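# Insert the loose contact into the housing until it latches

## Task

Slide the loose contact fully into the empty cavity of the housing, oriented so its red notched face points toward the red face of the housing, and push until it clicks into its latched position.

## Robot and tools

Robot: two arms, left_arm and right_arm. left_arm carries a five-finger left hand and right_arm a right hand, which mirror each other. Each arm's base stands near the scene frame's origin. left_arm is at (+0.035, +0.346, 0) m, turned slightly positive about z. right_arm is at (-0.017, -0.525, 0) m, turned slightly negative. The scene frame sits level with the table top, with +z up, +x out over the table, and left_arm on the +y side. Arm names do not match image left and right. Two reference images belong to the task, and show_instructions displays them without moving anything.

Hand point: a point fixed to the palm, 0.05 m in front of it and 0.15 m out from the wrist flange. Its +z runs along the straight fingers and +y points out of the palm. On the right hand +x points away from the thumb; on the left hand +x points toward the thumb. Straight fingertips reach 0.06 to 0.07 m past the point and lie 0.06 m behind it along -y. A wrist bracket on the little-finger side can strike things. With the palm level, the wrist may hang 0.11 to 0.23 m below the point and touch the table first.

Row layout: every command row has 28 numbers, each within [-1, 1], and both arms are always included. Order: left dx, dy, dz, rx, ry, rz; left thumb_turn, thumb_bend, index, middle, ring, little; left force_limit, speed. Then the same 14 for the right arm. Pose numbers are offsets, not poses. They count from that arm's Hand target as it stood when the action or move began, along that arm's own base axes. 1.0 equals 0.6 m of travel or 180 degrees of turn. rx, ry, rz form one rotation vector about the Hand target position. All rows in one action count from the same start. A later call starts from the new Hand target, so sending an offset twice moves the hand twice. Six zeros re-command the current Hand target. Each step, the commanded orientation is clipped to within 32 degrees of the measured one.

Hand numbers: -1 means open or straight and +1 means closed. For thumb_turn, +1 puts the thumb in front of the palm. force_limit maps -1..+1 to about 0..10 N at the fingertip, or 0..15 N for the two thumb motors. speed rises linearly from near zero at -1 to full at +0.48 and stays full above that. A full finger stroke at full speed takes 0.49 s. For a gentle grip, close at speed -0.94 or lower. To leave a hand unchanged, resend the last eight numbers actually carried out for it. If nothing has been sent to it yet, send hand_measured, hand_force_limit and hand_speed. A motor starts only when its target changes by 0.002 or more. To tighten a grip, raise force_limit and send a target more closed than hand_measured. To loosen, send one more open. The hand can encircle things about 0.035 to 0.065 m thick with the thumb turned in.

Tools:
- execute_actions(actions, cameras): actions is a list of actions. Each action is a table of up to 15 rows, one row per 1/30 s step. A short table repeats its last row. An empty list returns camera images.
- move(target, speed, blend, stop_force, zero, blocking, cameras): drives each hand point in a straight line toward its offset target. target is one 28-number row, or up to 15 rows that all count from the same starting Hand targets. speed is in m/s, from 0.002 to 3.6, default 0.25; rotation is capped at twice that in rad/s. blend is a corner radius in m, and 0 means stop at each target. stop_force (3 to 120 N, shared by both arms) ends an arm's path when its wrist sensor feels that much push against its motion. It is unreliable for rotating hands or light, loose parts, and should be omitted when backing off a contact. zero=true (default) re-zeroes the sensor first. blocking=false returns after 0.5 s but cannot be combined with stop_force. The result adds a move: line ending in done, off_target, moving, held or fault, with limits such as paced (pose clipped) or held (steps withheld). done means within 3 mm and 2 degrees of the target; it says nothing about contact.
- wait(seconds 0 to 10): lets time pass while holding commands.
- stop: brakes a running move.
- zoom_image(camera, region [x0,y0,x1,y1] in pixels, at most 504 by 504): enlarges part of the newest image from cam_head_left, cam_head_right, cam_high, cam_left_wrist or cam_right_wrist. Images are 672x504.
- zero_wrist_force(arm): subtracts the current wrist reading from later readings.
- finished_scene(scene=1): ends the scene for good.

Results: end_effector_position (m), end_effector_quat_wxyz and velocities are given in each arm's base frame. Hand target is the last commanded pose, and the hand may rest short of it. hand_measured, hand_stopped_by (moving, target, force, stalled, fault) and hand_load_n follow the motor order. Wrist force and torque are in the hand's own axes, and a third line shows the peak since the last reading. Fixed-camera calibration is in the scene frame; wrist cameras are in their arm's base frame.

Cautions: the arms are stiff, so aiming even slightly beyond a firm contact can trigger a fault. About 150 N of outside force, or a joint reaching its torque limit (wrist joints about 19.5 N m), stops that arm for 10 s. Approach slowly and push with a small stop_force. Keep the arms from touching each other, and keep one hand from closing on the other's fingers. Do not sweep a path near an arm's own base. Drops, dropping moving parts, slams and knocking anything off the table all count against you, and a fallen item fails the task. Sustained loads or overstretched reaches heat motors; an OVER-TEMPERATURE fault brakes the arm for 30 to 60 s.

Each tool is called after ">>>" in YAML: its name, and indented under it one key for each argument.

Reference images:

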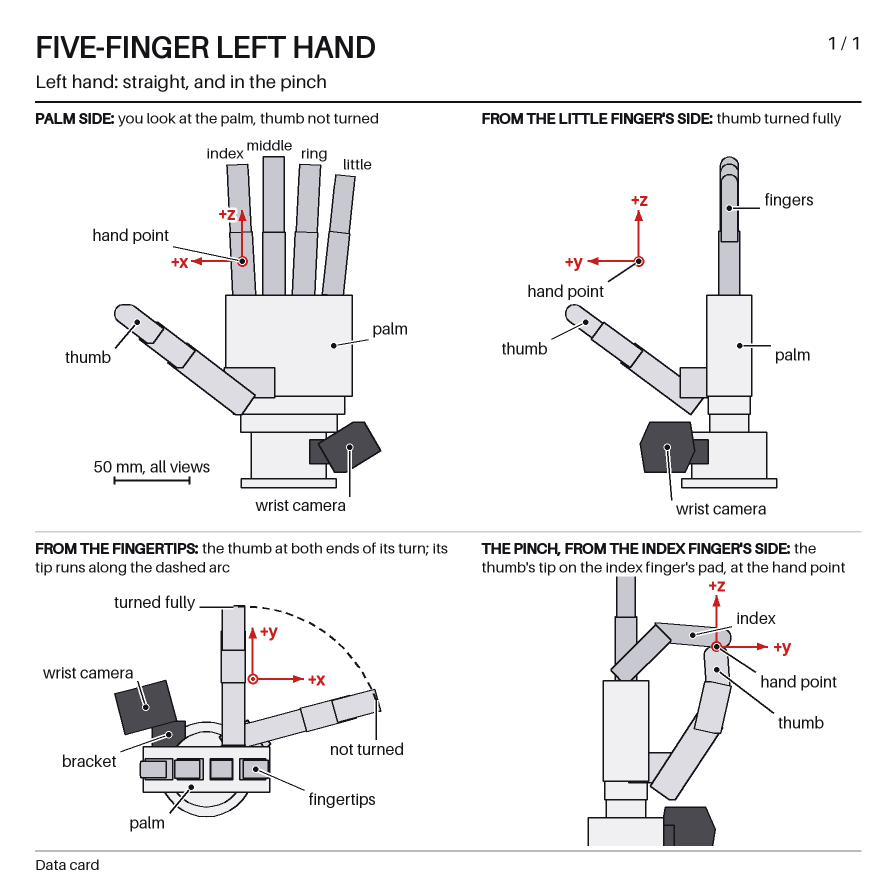

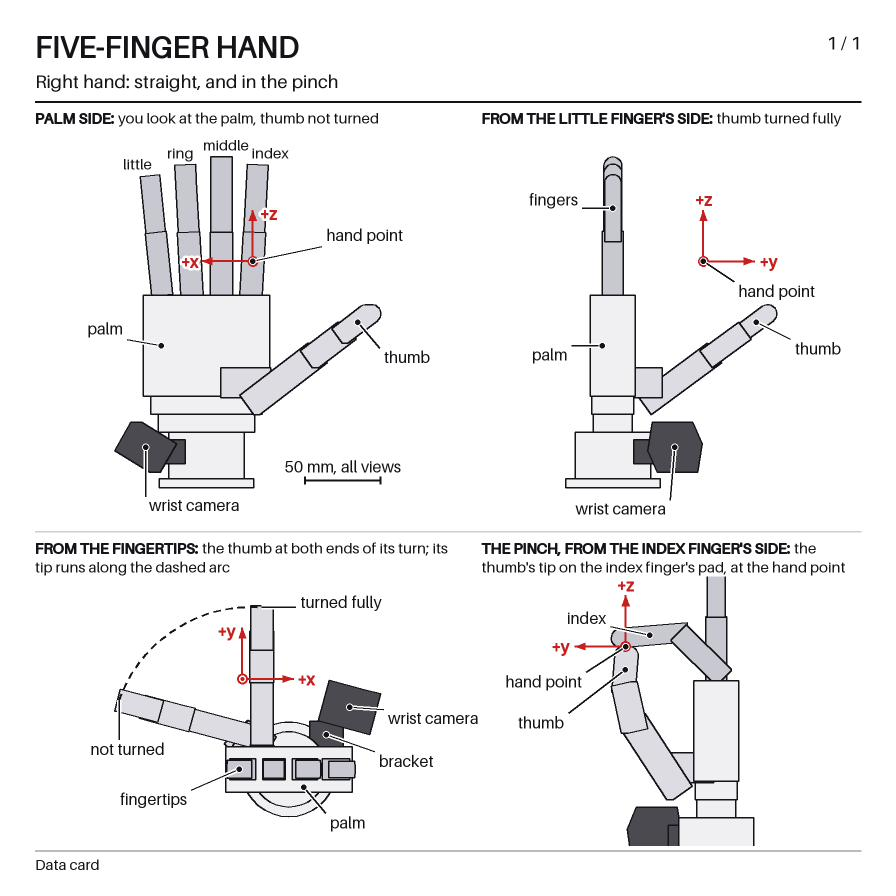

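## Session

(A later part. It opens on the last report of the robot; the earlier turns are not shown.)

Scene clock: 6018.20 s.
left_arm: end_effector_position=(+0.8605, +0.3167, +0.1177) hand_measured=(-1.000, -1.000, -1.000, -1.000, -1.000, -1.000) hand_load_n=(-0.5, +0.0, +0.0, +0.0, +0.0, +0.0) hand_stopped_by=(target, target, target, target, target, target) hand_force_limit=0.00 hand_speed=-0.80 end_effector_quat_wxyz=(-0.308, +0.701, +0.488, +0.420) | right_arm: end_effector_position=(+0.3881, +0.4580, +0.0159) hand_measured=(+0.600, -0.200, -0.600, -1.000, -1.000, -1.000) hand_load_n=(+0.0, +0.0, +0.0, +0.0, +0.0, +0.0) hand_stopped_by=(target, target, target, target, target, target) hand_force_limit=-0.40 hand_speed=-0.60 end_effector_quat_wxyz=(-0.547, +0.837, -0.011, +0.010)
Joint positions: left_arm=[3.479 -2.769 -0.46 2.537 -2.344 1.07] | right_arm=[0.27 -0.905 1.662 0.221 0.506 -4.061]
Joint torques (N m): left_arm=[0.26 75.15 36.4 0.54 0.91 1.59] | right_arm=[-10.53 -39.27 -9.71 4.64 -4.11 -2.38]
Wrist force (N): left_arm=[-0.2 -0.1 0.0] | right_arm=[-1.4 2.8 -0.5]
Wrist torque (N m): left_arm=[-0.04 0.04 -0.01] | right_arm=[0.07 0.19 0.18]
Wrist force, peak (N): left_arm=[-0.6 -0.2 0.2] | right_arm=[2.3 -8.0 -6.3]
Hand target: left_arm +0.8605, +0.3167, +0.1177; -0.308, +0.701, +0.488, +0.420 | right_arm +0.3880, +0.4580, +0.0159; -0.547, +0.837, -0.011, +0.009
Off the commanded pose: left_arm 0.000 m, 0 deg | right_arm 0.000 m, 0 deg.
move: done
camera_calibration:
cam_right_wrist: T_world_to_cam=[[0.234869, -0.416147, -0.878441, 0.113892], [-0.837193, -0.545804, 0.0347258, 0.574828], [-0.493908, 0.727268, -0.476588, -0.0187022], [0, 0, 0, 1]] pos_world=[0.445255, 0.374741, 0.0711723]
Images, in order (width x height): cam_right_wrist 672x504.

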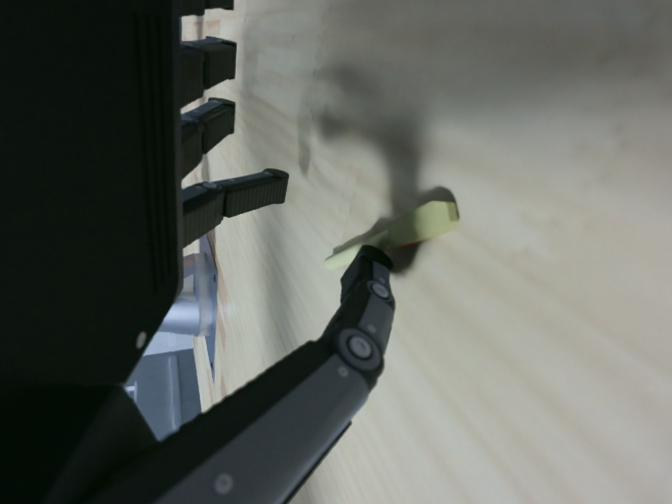

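>>> move:
  target:
    - [0,0,0,0,0,0,-1,-1,-1,-1,-1,-1,0,-0.8,-0.008,-0.008,0.0,0,0,0,0.6,-0.2,-0.6,-1,-1,-1,-0.4,-0.6]
    - [0,0,0,0,0,0,-1,-1,-1,-1,-1,-1,0,-0.8,0.0325,-0.043,0,0,0,0,0.6,-0.2,-0.6,-1,-1,-1,-0.4,-0.6]
    - [0,0,0,0,0,0,-1,-1,-1,-1,-1,-1,0,-0.8,0.042,0.015,0,0,0,0,0.6,-0.2,-0.6,-1,-1,-1,-0.4,-0.6]
  speed: [0.05,0.06,0.05]
  cameras: ["cam_right_wrist"]

Scene clock: 6045.87 s.
left_arm: end_effector_position=(+0.8605, +0.3167, +0.1177) hand_measured=(-1.000, -1.000, -1.000, -1.000, -1.000, -1.000) hand_load_n=(+0.0, +0.0, +0.0, +0.0, +0.0, +0.0) hand_stopped_by=(target, target, target, target, target, target) hand_force_limit=0.00 hand_speed=-0.80 end_effector_quat_wxyz=(-0.308, +0.701, +0.488, +0.420) | right_arm: end_effector_position=(+0.4132, +0.4670, +0.0158) hand_measured=(+0.600, -0.200, -0.600, -1.000, -1.000, -1.000) hand_load_n=(+0.0, +0.5, -0.5, +0.0, -0.5, +0.0) hand_stopped_by=(target, target, target, target, target, target) hand_force_limit=-0.40 hand_speed=-0.60 end_effector_quat_wxyz=(-0.547, +0.837, -0.011, +0.009)
Joint positions: left_arm=[3.479 -2.769 -0.46 2.537 -2.344 1.07] | right_arm=[0.274 -0.859 1.572 0.26 0.509 -4.054]
Joint torques (N m): left_arm=[0.68 75.1 35.97 0.6 0.86 1.6] | right_arm=[-10.28 -58.38 -10.95 4.89 -3.94 -2.43]
Wrist force (N): left_arm=[-0.1 0.1 0.3] | right_arm=[-1.1 2.5 -0.6]
Wrist torque (N m): left_arm=[-0.02 0.02 0.00] | right_arm=[0.01 0.16 0.22]
Wrist force, peak (N): left_arm=[-0.3 0.5 0.4] | right_arm=[-1.1 3.1 -0.8]
Hand target: left_arm +0.8605, +0.3167, +0.1177; -0.308, +0.701, +0.488, +0.420 | right_arm +0.4132, +0.4670, +0.0159; -0.547, +0.837, -0.011, +0.009
Off the commanded pose: left_arm 0.000 m, 0 deg | right_arm 0.000 m, 0 deg.
move: done
camera_calibration:
cam_right_wrist: T_world_to_cam=[[0.234763, -0.416192, -0.878448, 0.11161], [-0.837177, -0.54582, 0.0348664, 0.600833], [-0.493985, 0.727231, -0.476565, -0.0128474], [0, 0, 0, 1]] pos_world=[0.470455, 0.383741, 0.0709722]
Images, in order (width x height): cam_right_wrist 672x504.

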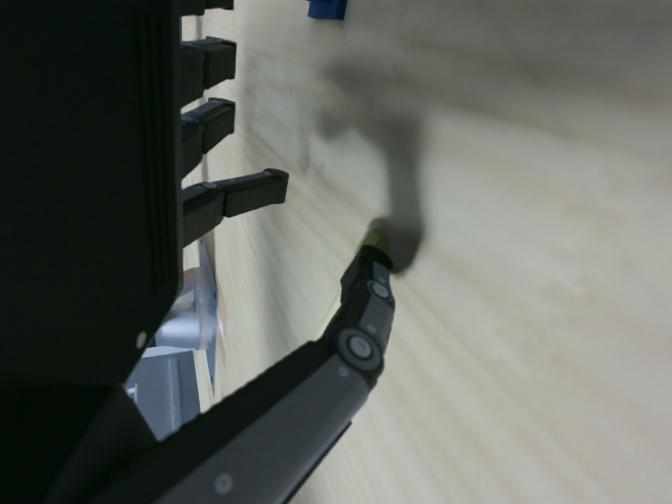

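>>> move:
  target: [0,0,0,0,0,0,-1,-1,-1,-1,-1,-1,0,-0.8,-0.01,0.07,0.0,0,0,0,0.6,-0.2,-0.6,-1,-1,-1,-0.4,-0.6]
  speed: 0.05
  cameras: ["cam_right_wrist"]

Scene clock: 6067.10 s.
left_arm: end_effector_position=(+0.8605, +0.3167, +0.1177) hand_measured=(-1.000, -1.000, -1.000, -1.000, -1.000, -1.000) hand_load_n=(+0.0, +0.0, +0.0, +0.0, +0.0, +0.0) hand_stopped_by=(target, target, target, target, target, target) hand_force_limit=0.00 hand_speed=-0.80 end_effector_quat_wxyz=(-0.308, +0.701, +0.488, +0.420) | right_arm: end_effector_position=(+0.4072, +0.5090, +0.0158) hand_measured=(+0.600, -0.200, -0.600, -1.000, -1.000, -1.000) hand_load_n=(+0.0, +0.0, +0.0, +0.0, +0.0, +0.0) hand_stopped_by=(target, target, target, target, target, target) hand_force_limit=-0.40 hand_speed=-0.60 end_effector_quat_wxyz=(-0.547, +0.837, -0.011, +0.010)
Joint positions: left_arm=[3.479 -2.769 -0.46 2.537 -2.344 1.07] | right_arm=[0.357 -0.851 1.527 0.184 0.559 -3.924]
Joint torques (N m): left_arm=[0.26 75.26 36.07 0.61 0.92 1.73] | right_arm=[-10.37 -57.27 -11.67 4.25 -3.86 -2.49]
Wrist force (N): left_arm=[-0.2 0.1 0.2] | right_arm=[-0.8 2.8 -0.7]
Wrist torque (N m): left_arm=[0.00 0.03 -0.01] | right_arm=[0.03 0.13 0.22]
Wrist force, peak (N): left_arm=[-0.1 0.4 0.6] | right_arm=[-1.1 3.0 -1.0]
Hand target: left_arm +0.8605, +0.3167, +0.1177; -0.308, +0.701, +0.488, +0.420 | right_arm +0.4072, +0.5090, +0.0159; -0.547, +0.837, -0.011, +0.009
Off the commanded pose: left_arm 0.000 m, 0 deg | right_arm 0.000 m, 0 deg.
move: done
camera_calibration:
cam_right_wrist: T_world_to_cam=[[0.23471, -0.416226, -0.878446, 0.130625], [-0.837191, -0.545795, 0.0349217, 0.618723], [-0.493986, 0.72723, -0.476565, -0.0463066], [0, 0, 0, 1]] pos_world=[0.464455, 0.425741, 0.0710721]
Images, in order (width x height): cam_right_wrist 672x504.

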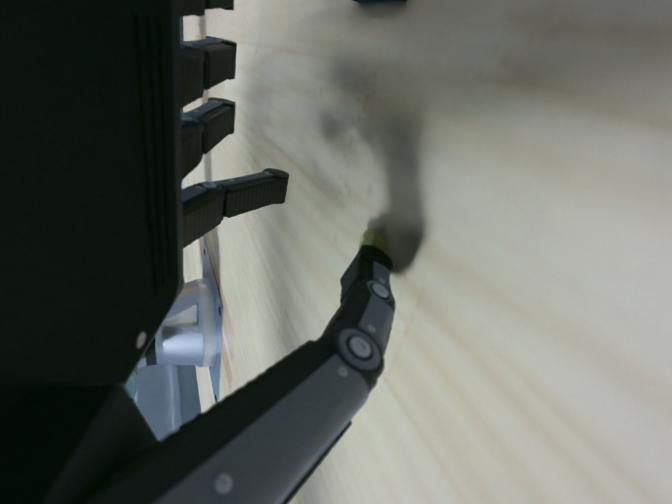

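>>> move:
  target:
    - [0,0,0,0,0,0,-1,-1,-1,-1,-1,-1,0,-0.8,0,-0.04,0.0,0,0,0,0.6,-0.2,-0.6,-1,-1,-1,-0.4,-0.6]
    - [0,0,0,0,0,0,-1,-1,-1,-1,-1,-1,0,-0.8,0.0,-0.12,0.1,0,0,0,0.6,-0.2,-0.6,-1,-1,-1,-0.4,-0.6]
    - [0,0,0,0,0,0,-1,-1,-1,-1,-1,-1,0,-0.8,-0.03,-0.35,0.2,0,0,0,0.6,-0.2,-0.6,-1,-1,-1,-0.4,-0.6]
  speed: [0.08,0.2,0.3]
  blend: [0.01,0.03,0]
  cameras: ["cam_right_wrist","cam_head_right","cam_head_left"]

Scene clock: 6082.33 s.
left_arm: end_effector_position=(+0.8605, +0.3167, +0.1177) hand_measured=(-1.000, -1.000, -1.000, -1.000, -1.000, -1.000) hand_load_n=(+0.0, +0.0, +0.5, +0.0, +0.0, +0.0) hand_stopped_by=(target, target, target, target, target, target) hand_force_limit=0.00 hand_speed=-0.80 end_effector_quat_wxyz=(-0.308, +0.701, +0.488, +0.420) | right_arm: end_effector_position=(+0.3893, +0.2990, +0.1358) hand_measured=(+0.600, -0.200, -0.600, -1.000, -1.000, -1.000) hand_load_n=(+0.0, +0.0, +0.0, +0.0, +0.0, +0.0) hand_stopped_by=(target, target, target, target, target, target) hand_force_limit=-0.40 hand_speed=-0.60 end_effector_quat_wxyz=(-0.547, +0.837, -0.011, +0.010) end_effector_velocity=(+0.000, +0.000, +0.001) end_effector_angular_velocity=(+0.001, -0.001, +0.002)
Joint positions: left_arm=[3.479 -2.769 -0.46 2.537 -2.344 1.07] | right_arm=[-0.098 -1.066 1.783 1.006 0.419 -4.883]
Joint velocities: left_arm=[within noise] | right_arm=[0 -0.001 0.001 0.004 -0.001 -0.005]
Joint torques (N m): left_arm=[-0.11 74.99 35.92 0.58 0.93 1.67] | right_arm=[-9.47 -47.53 -8.71 6.31 -4.95 -2.4]
Wrist force (N): left_arm=[-0.2 0.2 0.5] | right_arm=[-0.8 2.6 -0.7]
Wrist torque (N m): left_arm=[-0.01 0.04 -0.01] | right_arm=[-0.01 0.12 0.39]
Wrist force, peak (N): left_arm=[0.0 0.6 0.5] | right_arm=[-1.1 2.7 -2.7]
Hand target: left_arm +0.8605, +0.3167, +0.1177; -0.308, +0.701, +0.488, +0.420 | right_arm +0.3892, +0.2990, +0.1359; -0.547, +0.837, -0.011, +0.009
Off the commanded pose: left_arm 0.000 m, 0 deg | right_arm 0.000 m, 0 deg.
move: done
camera_calibration:
cam_right_wrist: T_world_to_cam=[[0.234837, -0.416144, -0.878451, 0.152783], [-0.837157, -0.545856, 0.0347876, 0.484869], [-0.493984, 0.727232, -0.476565, 0.154706], [0, 0, 0, 1]] pos_world=[0.446455, 0.215741, 0.191072]
Images, in order (width x height): cam_head_left 672x504, cam_head_right 672x504, cam_right_wrist 672x504.

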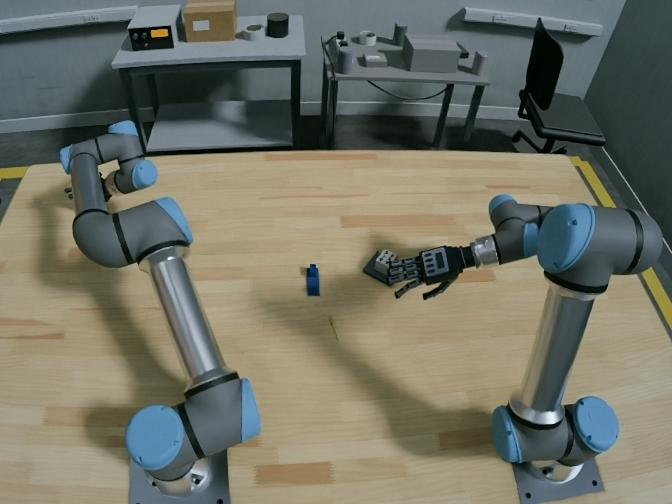

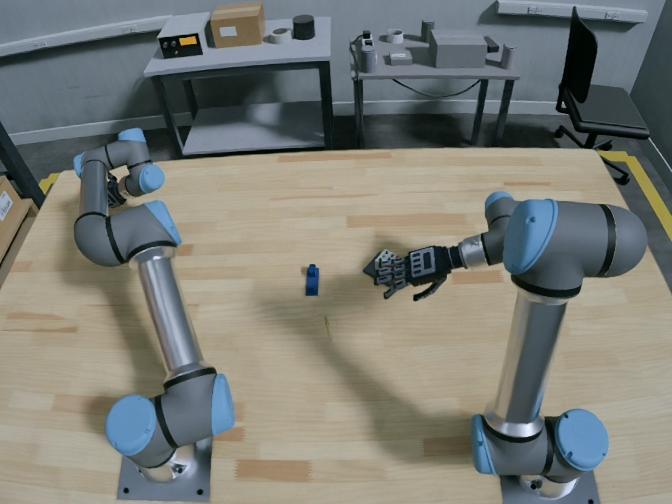

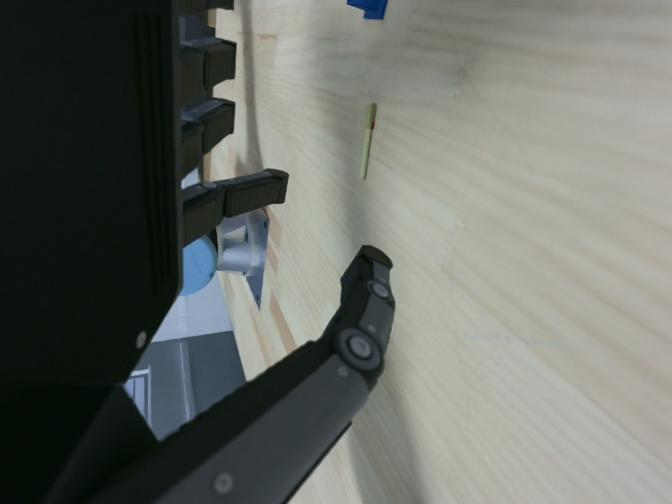

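>>> zoom_image:
  camera: "cam_right_wrist"
  region: [320, 90, 420, 190]

Scaled by 5.040.

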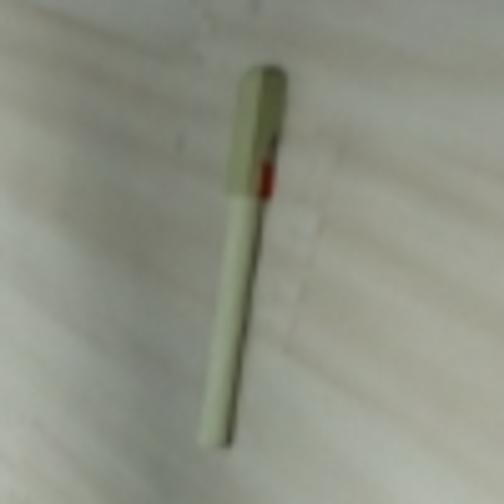

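>>> move:
  target: [0,0,0,0,0,0,-1,-1,-1,-1,-1,-1,0,-0.8,0.1,0.21,-0.14,0,0,0,0.6,-0.2,-0.6,-1,-1,-1,-0.4,-0.6]
  speed: 0.2
  cameras: ["cam_right_wrist"]

Scene clock: 6144.80 s.
left_arm: end_effector_position=(+0.8605, +0.3167, +0.1177) hand_measured=(-1.000, -1.000, -1.000, -1.000, -1.000, -1.000) hand_load_n=(+0.0, -0.5, +0.0, +0.0, +0.0, +0.0) hand_stopped_by=(target, target, target, target, target, target) hand_force_limit=0.00 hand_speed=-0.80 end_effector_quat_wxyz=(-0.308, +0.701, +0.488, +0.420) | right_arm: end_effector_position=(+0.4492, +0.4249, +0.0519) hand_measured=(+0.600, -0.200, -0.600, -1.000, -1.000, -1.000) hand_load_n=(+0.0, -0.5, +0.0, +0.0, +0.0, +0.0) hand_stopped_by=(target, target, target, target, target, target) hand_force_limit=-0.40 hand_speed=-0.60 end_effector_quat_wxyz=(-0.547, +0.837, -0.011, +0.009)
Joint positions: left_arm=[3.479 -2.769 -0.46 2.537 -2.344 1.07] | right_arm=[0.175 -0.853 1.489 0.5 0.46 -4.239]
Joint torques (N m): left_arm=[0.23 75.09 36.32 0.72 0.96 1.61] | right_arm=[2.51 -42.77 -27.38 3.26 -4.92 1.39]
Wrist force (N): left_arm=[0.0 0.3 0.0] | right_arm=[-0.8 2.6 -1.0]
Wrist torque (N m): left_arm=[0.04 0.01 -0.01] | right_arm=[0.02 0.11 0.26]
Wrist force, peak (N): left_arm=[-0.2 0.1 0.6] | right_arm=[-1.6 2.6 -2.0]
Hand target: left_arm +0.8605, +0.3167, +0.1177; -0.308, +0.701, +0.488, +0.420 | right_arm +0.4492, +0.4250, +0.0519; -0.547, +0.837, -0.011, +0.009
Off the commanded pose: left_arm 0.000 m, 0 deg | right_arm 0.000 m, 0 deg.
move: done
camera_calibration:
cam_right_wrist: T_world_to_cam=[[0.234719, -0.416128, -0.87849, 0.117441], [-0.837175, -0.545822, 0.0348677, 0.60673], [-0.494009, 0.727266, -0.476487, 0.0527958], [0, 0, 0, 1]] pos_world=[0.506455, 0.341641, 0.107172]
Images, in order (width x height): cam_right_wrist 672x504.

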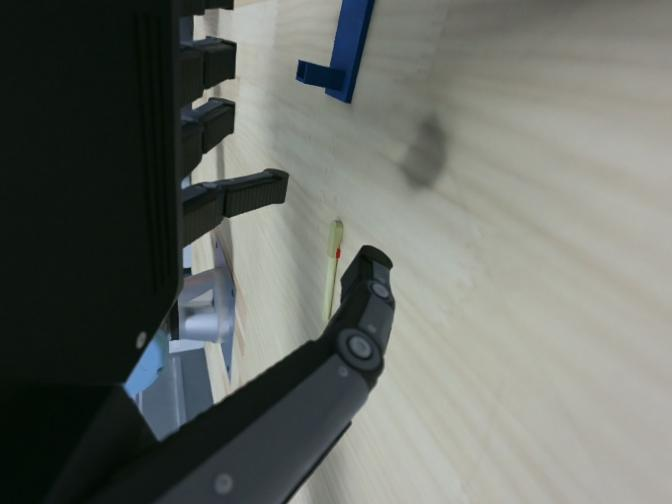

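>>> zoom_image:
  camera: "cam_right_wrist"
  region: [305, 205, 375, 275]

Scaled by 7.200.

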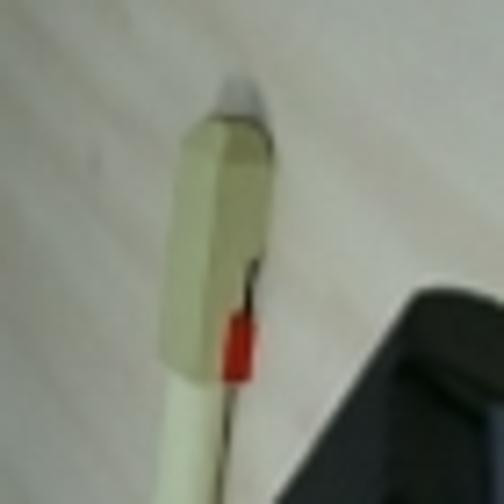

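>>> move:
  target: [0,0,0,0,0,0,-1,-1,-1,-1,-1,-1,0,-0.8,0.0,-0.02,-0.055,0,0,0,0.6,-0.2,-0.6,-1,-1,-1,-0.4,-0.6]
  speed: 0.1
  cameras: ["cam_right_wrist"]

>>> zoom_image:
  camera: "cam_right_wrist"
  region: [270, 195, 360, 285]

Scene clock: 6180.47 s.
left_arm: end_effector_position=(+0.8605, +0.3167, +0.1177) hand_measured=(-1.000, -1.000, -1.000, -1.000, -1.000, -1.000) hand_load_n=(-0.5, +0.0, +0.0, +0.0, +0.0, +0.0) hand_stopped_by=(target, target, target, target, target, target) hand_force_limit=0.00 hand_speed=-0.80 end_effector_quat_wxyz=(-0.308, +0.701, +0.488, +0.420) | right_arm: end_effector_position=(+0.4493, +0.4129, +0.0188) hand_measured=(+0.600, -0.200, -0.600, -1.000, -1.000, -1.000) hand_load_n=(+0.0, +0.0, +0.0, +0.0, +0.0, +0.0) hand_stopped_by=(target, target, target, target, target, target) hand_force_limit=-0.40 hand_speed=-0.60 end_effector_quat_wxyz=(-0.547, +0.837, -0.011, +0.010)
Joint positions: left_arm=[3.479 -2.769 -0.46 2.537 -2.344 1.07] | right_arm=[0.152 -0.805 1.516 0.468 0.45 -4.288]
Joint torques (N m): left_arm=[0.17 76 36 0.66 0.98 1.63] | right_arm=[10.53 -60.13 -25.67 5.36 -2.2 2.33]
Wrist force (N): left_arm=[-0.2 0.2 0.3] | right_arm=[-0.8 2.6 -0.9]
Wrist torque (N m): left_arm=[0.00 0.04 -0.01] | right_arm=[0.03 0.11 0.44]
Wrist force, peak (N): left_arm=[-0.1 0.3 0.6] | right_arm=[-0.6 3.7 -0.7]
Hand target: left_arm +0.8605, +0.3167, +0.1177; -0.308, +0.701, +0.488, +0.420 | right_arm +0.4492, +0.4130, +0.0189; -0.547, +0.837, -0.011, +0.009
Off the commanded pose: left_arm 0.000 m, 0 deg | right_arm 0.000 m, 0 deg.
move: done
camera_calibration:
cam_right_wrist: T_world_to_cam=[[0.234633, -0.415955, -0.878595, 0.083364], [-0.837193, -0.545798, 0.0348221, 0.601338], [-0.49402, 0.727383, -0.476297, 0.0457043], [0, 0, 0, 1]] pos_world=[0.506455, 0.329641, 0.0740722]
Images, in order (width x height): cam_right_wrist 672x504.

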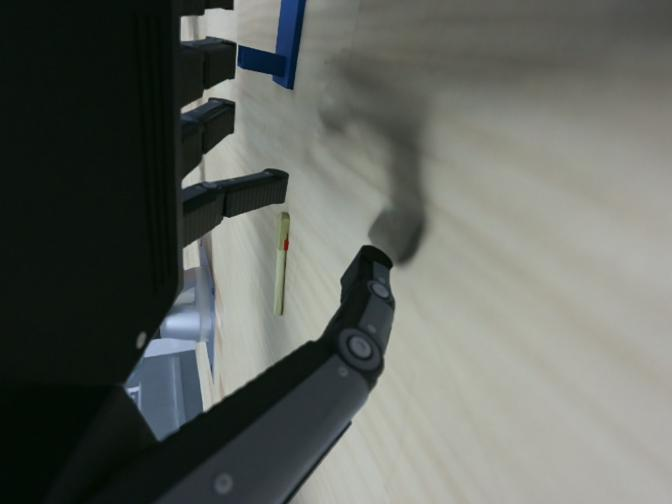

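Scaled by 5.600.

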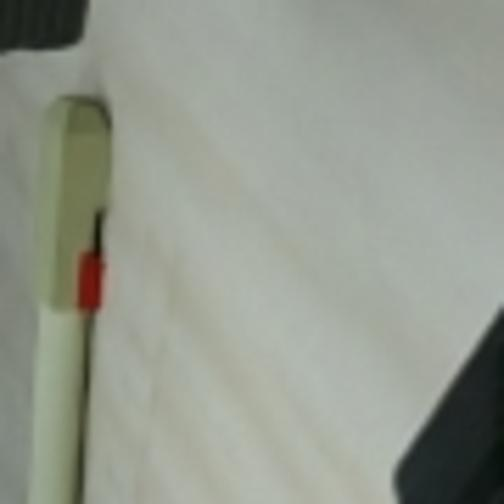

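>>> zoom_image:
  camera: "cam_right_wrist"
  region: [268, 206, 304, 256]

Scaled by 10.080.

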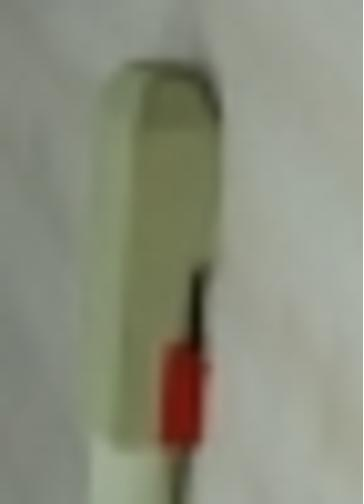

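>>> move:
  target: [-0.5175,-0.611,0.27,0,0,-0.556,-1,-1,-1,-1,-1,-1,0,-0.8,-0.08,-0.6,0.35,0,0,-0.333,0.6,-0.2,-0.6,-1,-1,-1,-0.4,-0.6]
  speed: 0.4

Scene clock: 6265.40 s.
left_arm: end_effector_position=(+0.5501, -0.0498, +0.2797) hand_measured=(-1.000, -1.000, -1.000, -1.000, -1.000, -1.000) hand_load_n=(+0.0, -0.5, +0.0, +0.0, +0.5, +0.0) hand_stopped_by=(target, target, target, target, target, target) hand_force_limit=0.00 hand_speed=-0.80 end_effector_quat_wxyz=(+0.124, +0.824, -0.224, +0.506) end_effector_velocity=(+0.000, +0.000, +0.000) end_effector_angular_velocity=(+0.003, -0.001, -0.002) | right_arm: end_effector_position=(+0.4012, +0.0530, +0.2289) hand_measured=(+0.600, -0.200, -0.600, -1.000, -1.000, -1.000) hand_load_n=(+0.0, +0.0, +0.0, +0.0, +0.0, -0.5) hand_stopped_by=(target, target, target, target, target, target) hand_force_limit=-0.40 hand_speed=-0.60 end_effector_quat_wxyz=(-0.469, +0.720, -0.427, +0.281)
Joint positions: left_arm=[3.795 -1.771 -1.763 2.623 -0.618 2.405] | right_arm=[-0.866 -1.721 2.128 0.72 0.461 -4.229]
Joint velocities: left_arm=[0 0 0 -0.001 0 0.005] | right_arm=[within noise]
Joint torques (N m): left_arm=[3.53 41.05 17.32 -4.47 3.03 1.62] | right_arm=[-5.69 -12.51 -14.25 1.73 0.39 2.13]
Wrist force (N): left_arm=[-0.1 0.0 0.1] | right_arm=[-1.2 2.6 -0.6]
Wrist torque (N m): left_arm=[0.00 0.00 -0.07] | right_arm=[0.02 0.18 0.42]
Wrist force, peak (N): left_arm=[-0.2 0.9 1.5] | right_arm=[-1.5 2.8 -0.5]
Hand target: left_arm +0.5500, -0.0499, +0.2797; +0.125, +0.824, -0.224, +0.506 | right_arm +0.4012, +0.0530, +0.2289; -0.469, +0.720, -0.428, +0.281
Off the commanded pose: left_arm 0.000 m, 0 deg | right_arm 0.000 m, 0 deg.
move: done

>>> move:
  target: [-0.4383,-0.5085,-0.266,0.2803,-0.3867,-0.4234,0.6,-0.2,0.0,-1,-1,-1,0,-0.4,0,0,0,0,0,0,0.6,-0.2,-0.6,-1,-1,-1,-0.4,-0.6]
  speed: 0.35
  cameras: ["cam_left_wrist","cam_head_left"]

Scene clock: 6299.67 s.
left_arm: end_effector_position=(+0.2872, -0.3550, +0.1202) hand_measured=(+0.600, -0.200, +0.000, -1.000, -1.000, -1.000) hand_load_n=(+0.0, +0.0, +0.0, +0.0, +0.0, +0.0) hand_stopped_by=(target, target, target, target, target, target) hand_force_limit=0.00 hand_speed=-0.40 end_effector_quat_wxyz=(+0.069, -0.106, +0.832, -0.540) | right_arm: end_effector_position=(+0.4012, +0.0530, +0.2289) hand_measured=(+0.600, -0.200, -0.600, -1.000, -1.000, -1.000) hand_load_n=(+0.0, +0.0, +0.0, +0.0, +0.0, +0.0) hand_stopped_by=(target, target, target, target, target, target) hand_force_limit=-0.40 hand_speed=-0.60 end_effector_quat_wxyz=(-0.469, +0.720, -0.428, +0.281)
Joint positions: left_arm=[3.081 -1.698 -2.136 2.871 -0.518 4.038] | right_arm=[-0.866 -1.721 2.128 0.721 0.461 -4.229]
Joint torques (N m): left_arm=[-5.38 17.71 12.86 -4.92 2.69 1.39] | right_arm=[8.57 -22.52 -19.1 0.29 0.77 2.44]
Wrist force (N): left_arm=[0.9 1.1 1.1] | right_arm=[-0.9 2.5 -0.4]
Wrist torque (N m): left_arm=[0.12 -0.10 0.07] | right_arm=[-0.02 0.13 0.42]
Wrist force, peak (N): left_arm=[1.8 1.0 1.8] | right_arm=[-1.0 2.8 -0.4]
Hand target: left_arm +0.2870, -0.3550, +0.1201; +0.069, -0.106, +0.832, -0.540 | right_arm +0.4012, +0.0530, +0.2289; -0.469, +0.720, -0.428, +0.281
Off the commanded pose: left_arm 0.000 m, 0 deg | right_arm 0.000 m, 0 deg.
move: done
camera_calibration:
cam_left_wrist: T_world_to_cam=[[-0.175797, -0.435642, 0.882786, -0.206978], [-0.948816, 0.313994, -0.0339951, 0.390154], [-0.26238, -0.843578, -0.468543, -0.0509144], [0, 0, 0, 1]] pos_world=[0.320439, -0.255624, 0.172125]
Images, in order (width x height): cam_head_left 672x504, cam_left_wrist 672x504.

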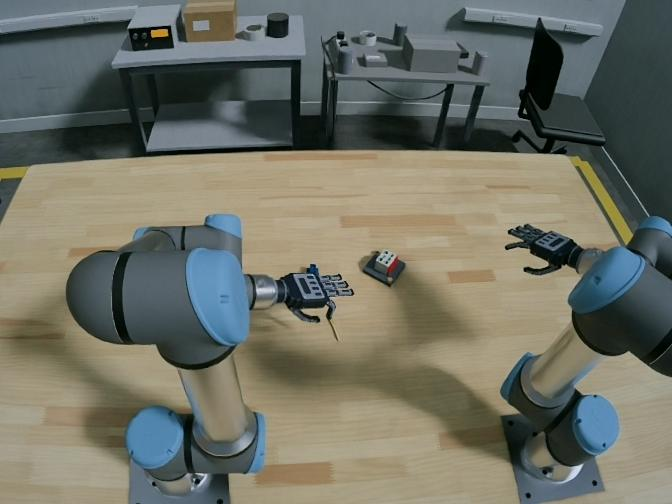

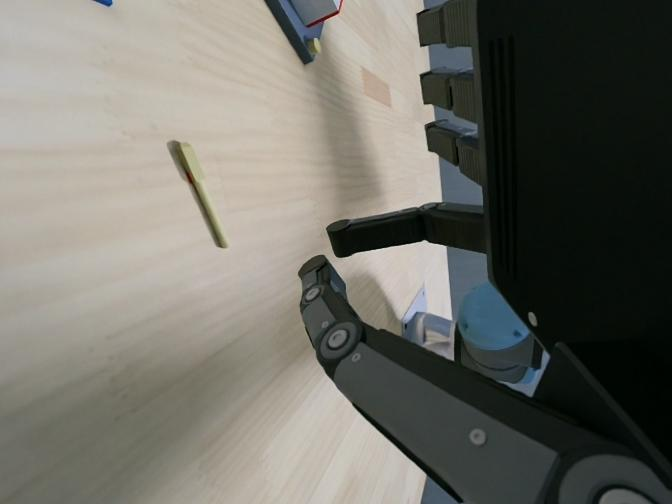

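>>> zoom_image:
  camera: "cam_left_wrist"
  region: [150, 125, 250, 255]

Scaled by 3.877.

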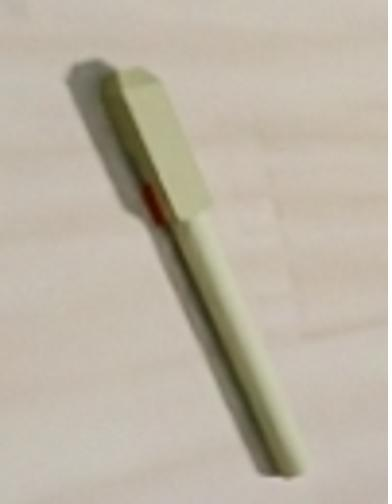

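>>> move:
  target: [0.0005,-0.0692,-0.1252,0,0,-0.0478,0.6,-0.2,0.0,-1,-1,-1,0,-0.4,0,0,0,0,0,0,0.6,-0.2,-0.6,-1,-1,-1,-0.4,-0.6]
  speed: 0.12
  cameras: ["cam_left_wrist"]

>>> zoom_image:
  camera: "cam_left_wrist"
  region: [200, 130, 350, 290]

Scene clock: 6334.43 s.
left_arm: end_effector_position=(+0.2874, -0.3965, +0.0451) hand_measured=(+0.600, -0.200, +0.000, -1.000, -1.000, -1.000) hand_load_n=(+0.0, +0.0, +0.0, +0.0, +0.0, +0.0) hand_stopped_by=(target, target, target, target, target, target) hand_force_limit=0.00 hand_speed=-0.40 end_effector_quat_wxyz=(+0.029, -0.043, +0.837, -0.544) | right_arm: end_effector_position=(+0.4012, +0.0530, +0.2289) hand_measured=(+0.600, -0.200, -0.600, -1.000, -1.000, -1.000) hand_load_n=(+0.0, +0.0, +0.0, +0.0, +0.0, +0.0) hand_stopped_by=(target, target, target, target, target, target) hand_force_limit=-0.40 hand_speed=-0.60 end_effector_quat_wxyz=(-0.469, +0.720, -0.428, +0.281)
Joint positions: left_arm=[2.959 -1.955 -2.062 3.013 -0.502 4.086] | right_arm=[-0.866 -1.721 2.128 0.721 0.461 -4.229]
Joint torques (N m): left_arm=[3.38 27.15 10.16 -4.66 -0.8 -0.65] | right_arm=[8.85 -22.42 -24.19 0.29 0.65 2.53]
Wrist force (N): left_arm=[1.2 1.3 0.8] | right_arm=[-1.0 2.4 -0.5]
Wrist torque (N m): left_arm=[0.16 -0.15 0.06] | right_arm=[-0.01 0.15 0.42]
Wrist force, peak (N): left_arm=[1.2 2.1 1.8] | right_arm=[-1.1 2.6 -0.6]
Hand target: left_arm +0.2873, -0.3965, +0.0450; +0.029, -0.043, +0.837, -0.544 | right_arm +0.4012, +0.0530, +0.2289; -0.469, +0.720, -0.428, +0.281
Off the commanded pose: left_arm 0.000 m, 0 deg | right_arm 0.000 m, 0 deg.
move: done
camera_calibration:
cam_left_wrist: T_world_to_cam=[[-0.239137, -0.404456, 0.882739, -0.128151], [-0.891064, 0.452601, -0.0340181, 0.439214], [-0.38577, -0.794712, -0.46863, -0.0662346], [0, 0, 0, 1]] pos_world=[0.335171, -0.303257, 0.0970253]
Images, in order (width x height): cam_left_wrist 672x504.

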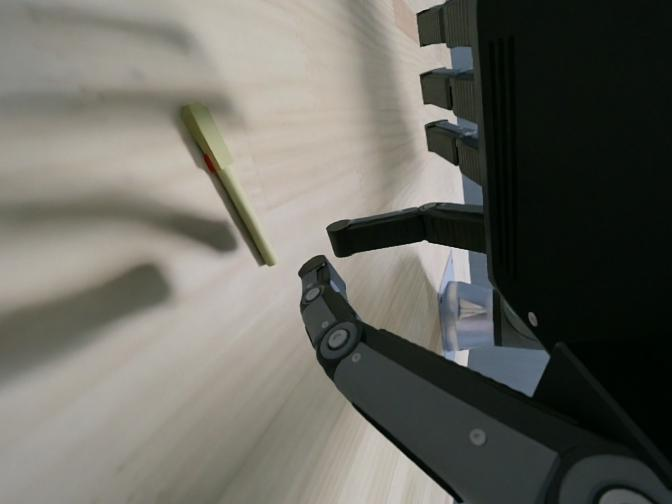

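Scaled by 3.150.

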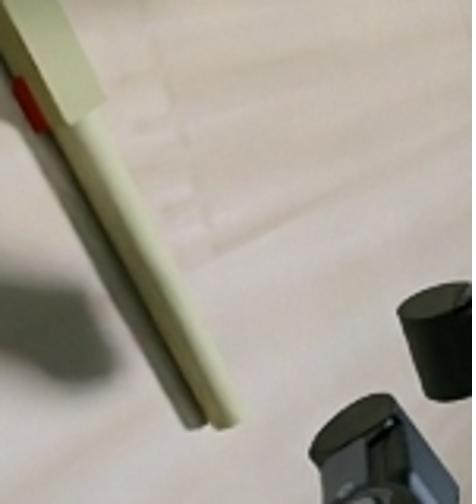

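>>> move:
  target: [0.002,0.0003,-0.041,0,0,0.0055,0.6,-0.2,0.0,-1,-1,-1,0,-0.4,0,0,0,0,0,0,0.6,-0.2,-0.6,-1,-1,-1,-0.4,-0.6]
  speed: 0.1
  cameras: ["cam_left_wrist"]

>>> zoom_image:
  camera: "cam_left_wrist"
  region: [210, 130, 360, 290]

Scene clock: 6361.00 s.
left_arm: end_effector_position=(+0.2885, -0.3963, +0.0203) hand_measured=(+0.600, -0.200, +0.000, -1.000, -1.000, -1.000) hand_load_n=(+0.0, +0.0, +0.0, +0.0, +0.0, +0.0) hand_stopped_by=(target, target, target, target, target, target) hand_force_limit=0.00 hand_speed=-0.40 end_effector_quat_wxyz=(+0.033, -0.050, +0.837, -0.544) | right_arm: end_effector_position=(+0.4012, +0.0530, +0.2289) hand_measured=(+0.600, -0.200, -0.600, -1.000, -1.000, -1.000) hand_load_n=(+0.0, +0.0, +0.0, +0.0, +0.0, +0.0) hand_stopped_by=(target, target, target, target, target, target) hand_force_limit=-0.40 hand_speed=-0.60 end_effector_quat_wxyz=(-0.469, +0.720, -0.428, +0.281)
Joint positions: left_arm=[2.959 -1.996 -2.086 3.104 -0.512 4.056] | right_arm=[-0.866 -1.721 2.128 0.721 0.461 -4.229]
Joint torques (N m): left_arm=[-7.94 40.23 23.65 -4.62 3.2 1.63] | right_arm=[8.37 -22.45 -28.3 0.31 0.62 2.38]
Wrist force (N): left_arm=[0.8 1.2 1.0] | right_arm=[-1.0 2.4 -0.3]
Wrist torque (N m): left_arm=[0.15 -0.08 0.15] | right_arm=[-0.03 0.14 0.42]
Wrist force, peak (N): left_arm=[0.8 1.8 1.2] | right_arm=[-1.1 2.8 -0.4]
Hand target: left_arm +0.2885, -0.3963, +0.0204; +0.033, -0.050, +0.837, -0.544 | right_arm +0.4012, +0.0530, +0.2289; -0.469, +0.720, -0.428, +0.281
Off the commanded pose: left_arm 0.000 m, 0 deg | right_arm 0.000 m, 0 deg.
move: done
camera_calibration:
cam_left_wrist: T_world_to_cam=[[-0.231755, -0.408792, 0.882711, -0.109822], [-0.898853, 0.436958, -0.0336332, 0.435415], [-0.371958, -0.801222, -0.468711, -0.0837621], [0, 0, 0, 1]] pos_world=[0.334766, -0.302264, 0.0723255]
Images, in order (width x height): cam_left_wrist 672x504.

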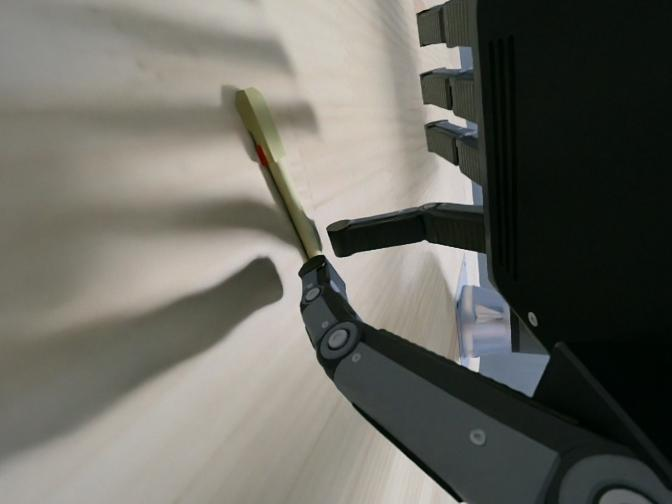

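Scaled by 3.150.

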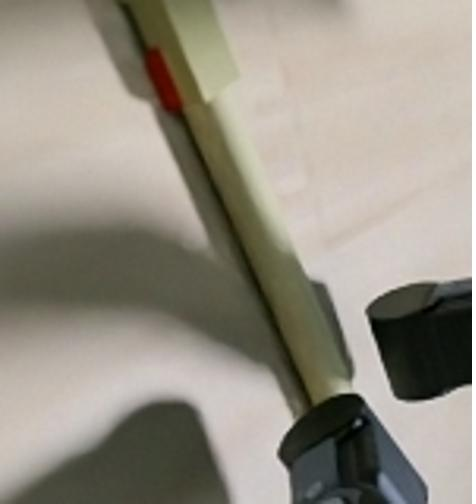

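>>> move:
  target: [0,0,-0.018,0,0,0,0.6,-0.2,0.0,-1,-1,-1,0,-0.4,0,0,0,0,0,0,0.6,-0.2,-0.6,-1,-1,-1,-0.4,-0.6]
  speed: 0.012
  stop_force: 4
  cameras: ["cam_left_wrist"]

>>> zoom_image:
  camera: "cam_left_wrist"
  region: [210, 130, 360, 290]

Scene clock: 6386.00 s.
left_arm: end_effector_position=(+0.2885, -0.3963, +0.0154) hand_measured=(+0.600, -0.200, +0.000, -1.000, -1.000, -1.000) hand_load_n=(+0.0, +0.0, -0.5, +0.0, +0.0, +0.0) hand_stopped_by=(target, target, target, target, target, target) hand_force_limit=0.00 hand_speed=-0.40 end_effector_quat_wxyz=(+0.033, -0.050, +0.837, -0.544) | right_arm: end_effector_position=(+0.4012, +0.0530, +0.2289) hand_measured=(+0.600, -0.200, -0.600, -1.000, -1.000, -1.000) hand_load_n=(+0.0, +0.5, +0.0, +0.0, +0.0, +0.0) hand_stopped_by=(target, target, target, target, target, target) hand_force_limit=-0.40 hand_speed=-0.60 end_effector_quat_wxyz=(-0.469, +0.720, -0.428, +0.281)
Joint positions: left_arm=[2.959 -2.007 -2.088 3.117 -0.512 4.056] | right_arm=[-0.866 -1.721 2.128 0.721 0.461 -4.229]
Joint torques (N m): left_arm=[-2.82 42.05 22.31 -5.21 -1.08 1.62] | right_arm=[8.96 -21.97 -28.35 0.27 0.61 2.58]
Wrist force (N): left_arm=[0.2 -0.6 0.2] | right_arm=[-1.0 2.4 -0.3]
Wrist torque (N m): left_arm=[0.11 -0.13 0.18] | right_arm=[-0.02 0.14 0.42]
Wrist force, peak (N): left_arm=[-2.6 -10.5 -4.6] | right_arm=[-1.2 2.7 -0.5]
Hand target: left_arm +0.2886, -0.3963, +0.0154; +0.033, -0.050, +0.837, -0.544 (not the last commanded pose) | right_arm +0.4012, +0.0530, +0.2289; -0.469, +0.720, -0.428, +0.281
Off the commanded pose: left_arm 0.006 m, 0 deg | right_arm 0.000 m, 0 deg.
move: contact (left_arm)
camera_calibration:
cam_left_wrist: T_world_to_cam=[[-0.232046, -0.408542, 0.88275, -0.105238], [-0.898735, 0.437179, -0.0339189, 0.435294], [-0.372062, -0.801229, -0.468617, -0.0860795], [0, 0, 0, 1]] pos_world=[0.334767, -0.302265, 0.0673253]
Images, in order (width x height): cam_left_wrist 672x504.

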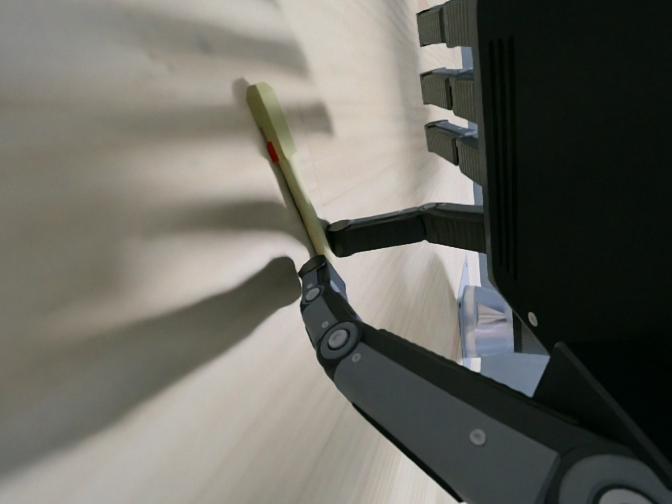

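Scaled by 3.150.

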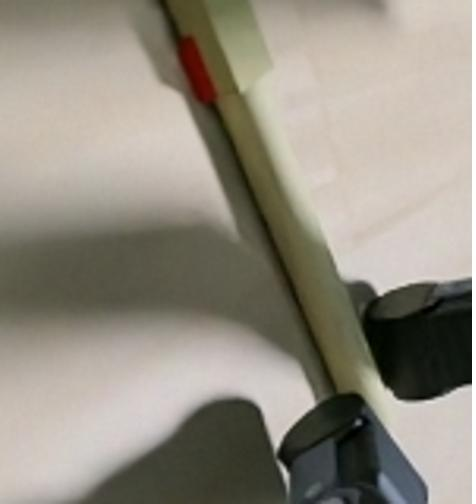

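>>> move:
  target:
    - [0.0004,-0.0033,-0.002,0,0,0.011,0.6,-0.2,0.0,-1,-1,-1,-0.4,-0.94,0,0,0,0,0,0,0.6,-0.2,-0.6,-1,-1,-1,-0.4,-0.6]
    - [0.0004,-0.0033,-0.002,0,0,0.011,0.6,-0.2,0.5,-1,-1,-1,-0.4,-0.94,0,0,0,0,0,0,0.6,-0.2,-0.6,-1,-1,-1,-0.4,-0.6]
  speed: 0.008
  cameras: ["cam_left_wrist"]

>>> zoom_image:
  camera: "cam_left_wrist"
  region: [210, 130, 360, 290]

Scene clock: 6422.97 s.
left_arm: end_effector_position=(+0.2888, -0.3983, +0.0142) hand_measured=(+0.600, -0.200, +0.026, -1.000, -1.000, -1.000) hand_load_n=(+0.0, +0.0, +4.5, -0.5, +0.0, +0.0) hand_stopped_by=(target, target, force, target, target, target) hand_force_limit=-0.40 hand_speed=-0.94 end_effector_quat_wxyz=(+0.043, -0.065, +0.836, -0.543) | right_arm: end_effector_position=(+0.4012, +0.0530, +0.2289) hand_measured=(+0.600, -0.200, -0.600, -1.000, -1.000, -1.000) hand_load_n=(+0.0, +0.0, +0.0, +0.0, +0.0, +0.0) hand_stopped_by=(target, target, target, target, target, target) hand_force_limit=-0.40 hand_speed=-0.60 end_effector_quat_wxyz=(-0.469, +0.720, -0.428, +0.281)
Joint positions: left_arm=[2.949 -1.985 -2.111 3.179 -0.538 3.984] | right_arm=[-0.866 -1.721 2.128 0.721 0.461 -4.229]
Joint torques (N m): left_arm=[-0.17 22.34 18.6 -5.62 1.9 1.59] | right_arm=[8.82 -22.02 -28.65 0.23 0.68 2.38]
Wrist force (N): left_arm=[-2.4 -11.6 -0.8] | right_arm=[-0.9 2.7 -0.4]
Wrist torque (N m): left_arm=[0.19 -0.16 0.22] | right_arm=[0.02 0.13 0.43]
Wrist force, peak (N): left_arm=[-1.4 -10.9 -16.7] | right_arm=[-1.1 2.8 -0.3]
Hand target: left_arm +0.2888, -0.3983, +0.0142; +0.043, -0.065, +0.836, -0.543 | right_arm +0.4012, +0.0530, +0.2289; -0.469, +0.720, -0.428, +0.281
Off the commanded pose: left_arm 0.000 m, 0 deg | right_arm 0.000 m, 0 deg.
move: done
camera_calibration:
cam_left_wrist: T_world_to_cam=[[-0.217786, -0.416315, 0.882752, -0.112172], [-0.913301, 0.40587, -0.0339107, 0.428127], [-0.344165, -0.813604, -0.468614, -0.101176], [0, 0, 0, 1]] pos_world=[0.331759, -0.30278, 0.0661253]
Images, in order (width x height): cam_left_wrist 672x504.

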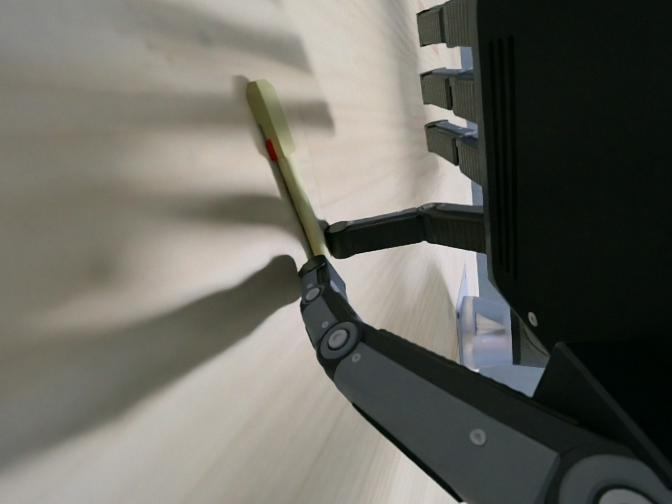

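Scaled by 3.150.

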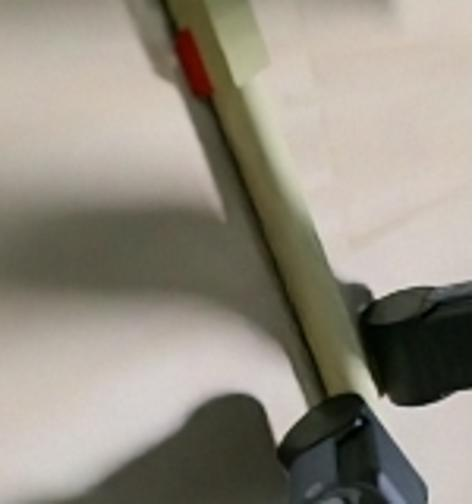

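>>> move:
  target:
    - [0,0,0.0027,0,0,0,0.6,-0.2,0.0,-1,-1,-1,-0.4,-0.8,0,0,0,0,0,0,0.6,-0.2,-0.6,-1,-1,-1,-0.4,-0.6]
    - [0,0,0.0027,0,0,0,0.6,-0.2,0.14,-1,-1,-1,-0.2,-0.9,0,0,0,0,0,0,0.6,-0.2,-0.6,-1,-1,-1,-0.4,-0.6]
    - [0,0,0.0003,0,0,0,0.6,-0.2,0.14,-1,-1,-1,-0.3,-0.94,0,0,0,0,0,0,0.6,-0.2,-0.6,-1,-1,-1,-0.4,-0.6]
    - [0,0,0.0003,0,0,0,0.6,-0.2,0.5,-1,-1,-1,-0.3,-0.94,0,0,0,0,0,0,0.6,-0.2,-0.6,-1,-1,-1,-0.4,-0.6]
  speed: 0.008
  cameras: ["cam_left_wrist"]

>>> zoom_image:
  camera: "cam_left_wrist"
  region: [210, 130, 360, 290]

Scene clock: 6449.97 s.
left_arm: end_effector_position=(+0.2888, -0.3983, +0.0144) hand_measured=(+0.600, -0.200, +0.228, -1.000, -1.000, -1.000) hand_load_n=(+0.0, +1.5, +3.0, +0.0, +0.0, -0.5) hand_stopped_by=(target, target, force, target, target, target) hand_force_limit=-0.30 hand_speed=-0.94 end_effector_quat_wxyz=(+0.043, -0.065, +0.836, -0.543) | right_arm: end_effector_position=(+0.4012, +0.0530, +0.2289) hand_measured=(+0.600, -0.200, -0.600, -1.000, -1.000, -1.000) hand_load_n=(+0.0, +0.0, +0.0, +0.0, +0.0, +0.0) hand_stopped_by=(target, target, target, target, target, target) hand_force_limit=-0.40 hand_speed=-0.60 end_effector_quat_wxyz=(-0.469, +0.720, -0.428, +0.281)
Joint positions: left_arm=[2.949 -1.985 -2.11 3.179 -0.538 3.984] | right_arm=[-0.866 -1.721 2.128 0.721 0.461 -4.229]
Joint torques (N m): left_arm=[4.13 41.47 11.13 -4.71 1.67 0.89] | right_arm=[8.33 -22.85 -28.67 0.23 0.78 2.35]
Wrist force (N): left_arm=[1.1 -0.1 0.3] | right_arm=[-0.8 2.6 -0.3]
Wrist torque (N m): left_arm=[0.15 -0.13 0.15] | right_arm=[0.00 0.12 0.44]
Wrist force, peak (N): left_arm=[-1.3 -9.9 -12.4] | right_arm=[-1.1 2.7 -0.2]
Hand target: left_arm +0.2888, -0.3983, +0.0144; +0.043, -0.065, +0.836, -0.543 | right_arm +0.4012, +0.0530, +0.2289; -0.469, +0.720, -0.428, +0.281
Off the commanded pose: left_arm 0.000 m, 0 deg | right_arm 0.000 m, 0 deg.
move: done
camera_calibration:
cam_left_wrist: T_world_to_cam=[[-0.217774, -0.416342, 0.882742, -0.11236], [-0.913338, 0.405787, -0.0339338, 0.428122], [-0.344077, -0.813632, -0.46863, -0.101119], [0, 0, 0, 1]] pos_world=[0.331759, -0.30278, 0.0663253]
Images, in order (width x height): cam_left_wrist 672x504.

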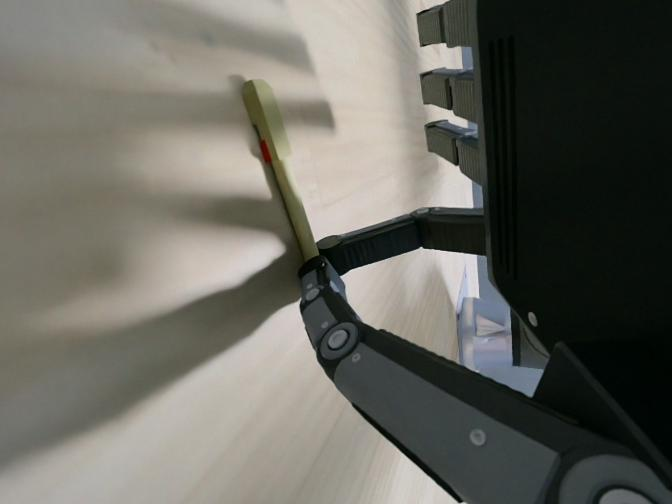

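Scaled by 3.150.

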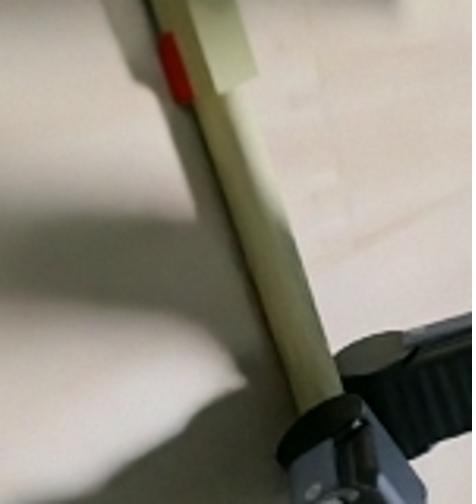

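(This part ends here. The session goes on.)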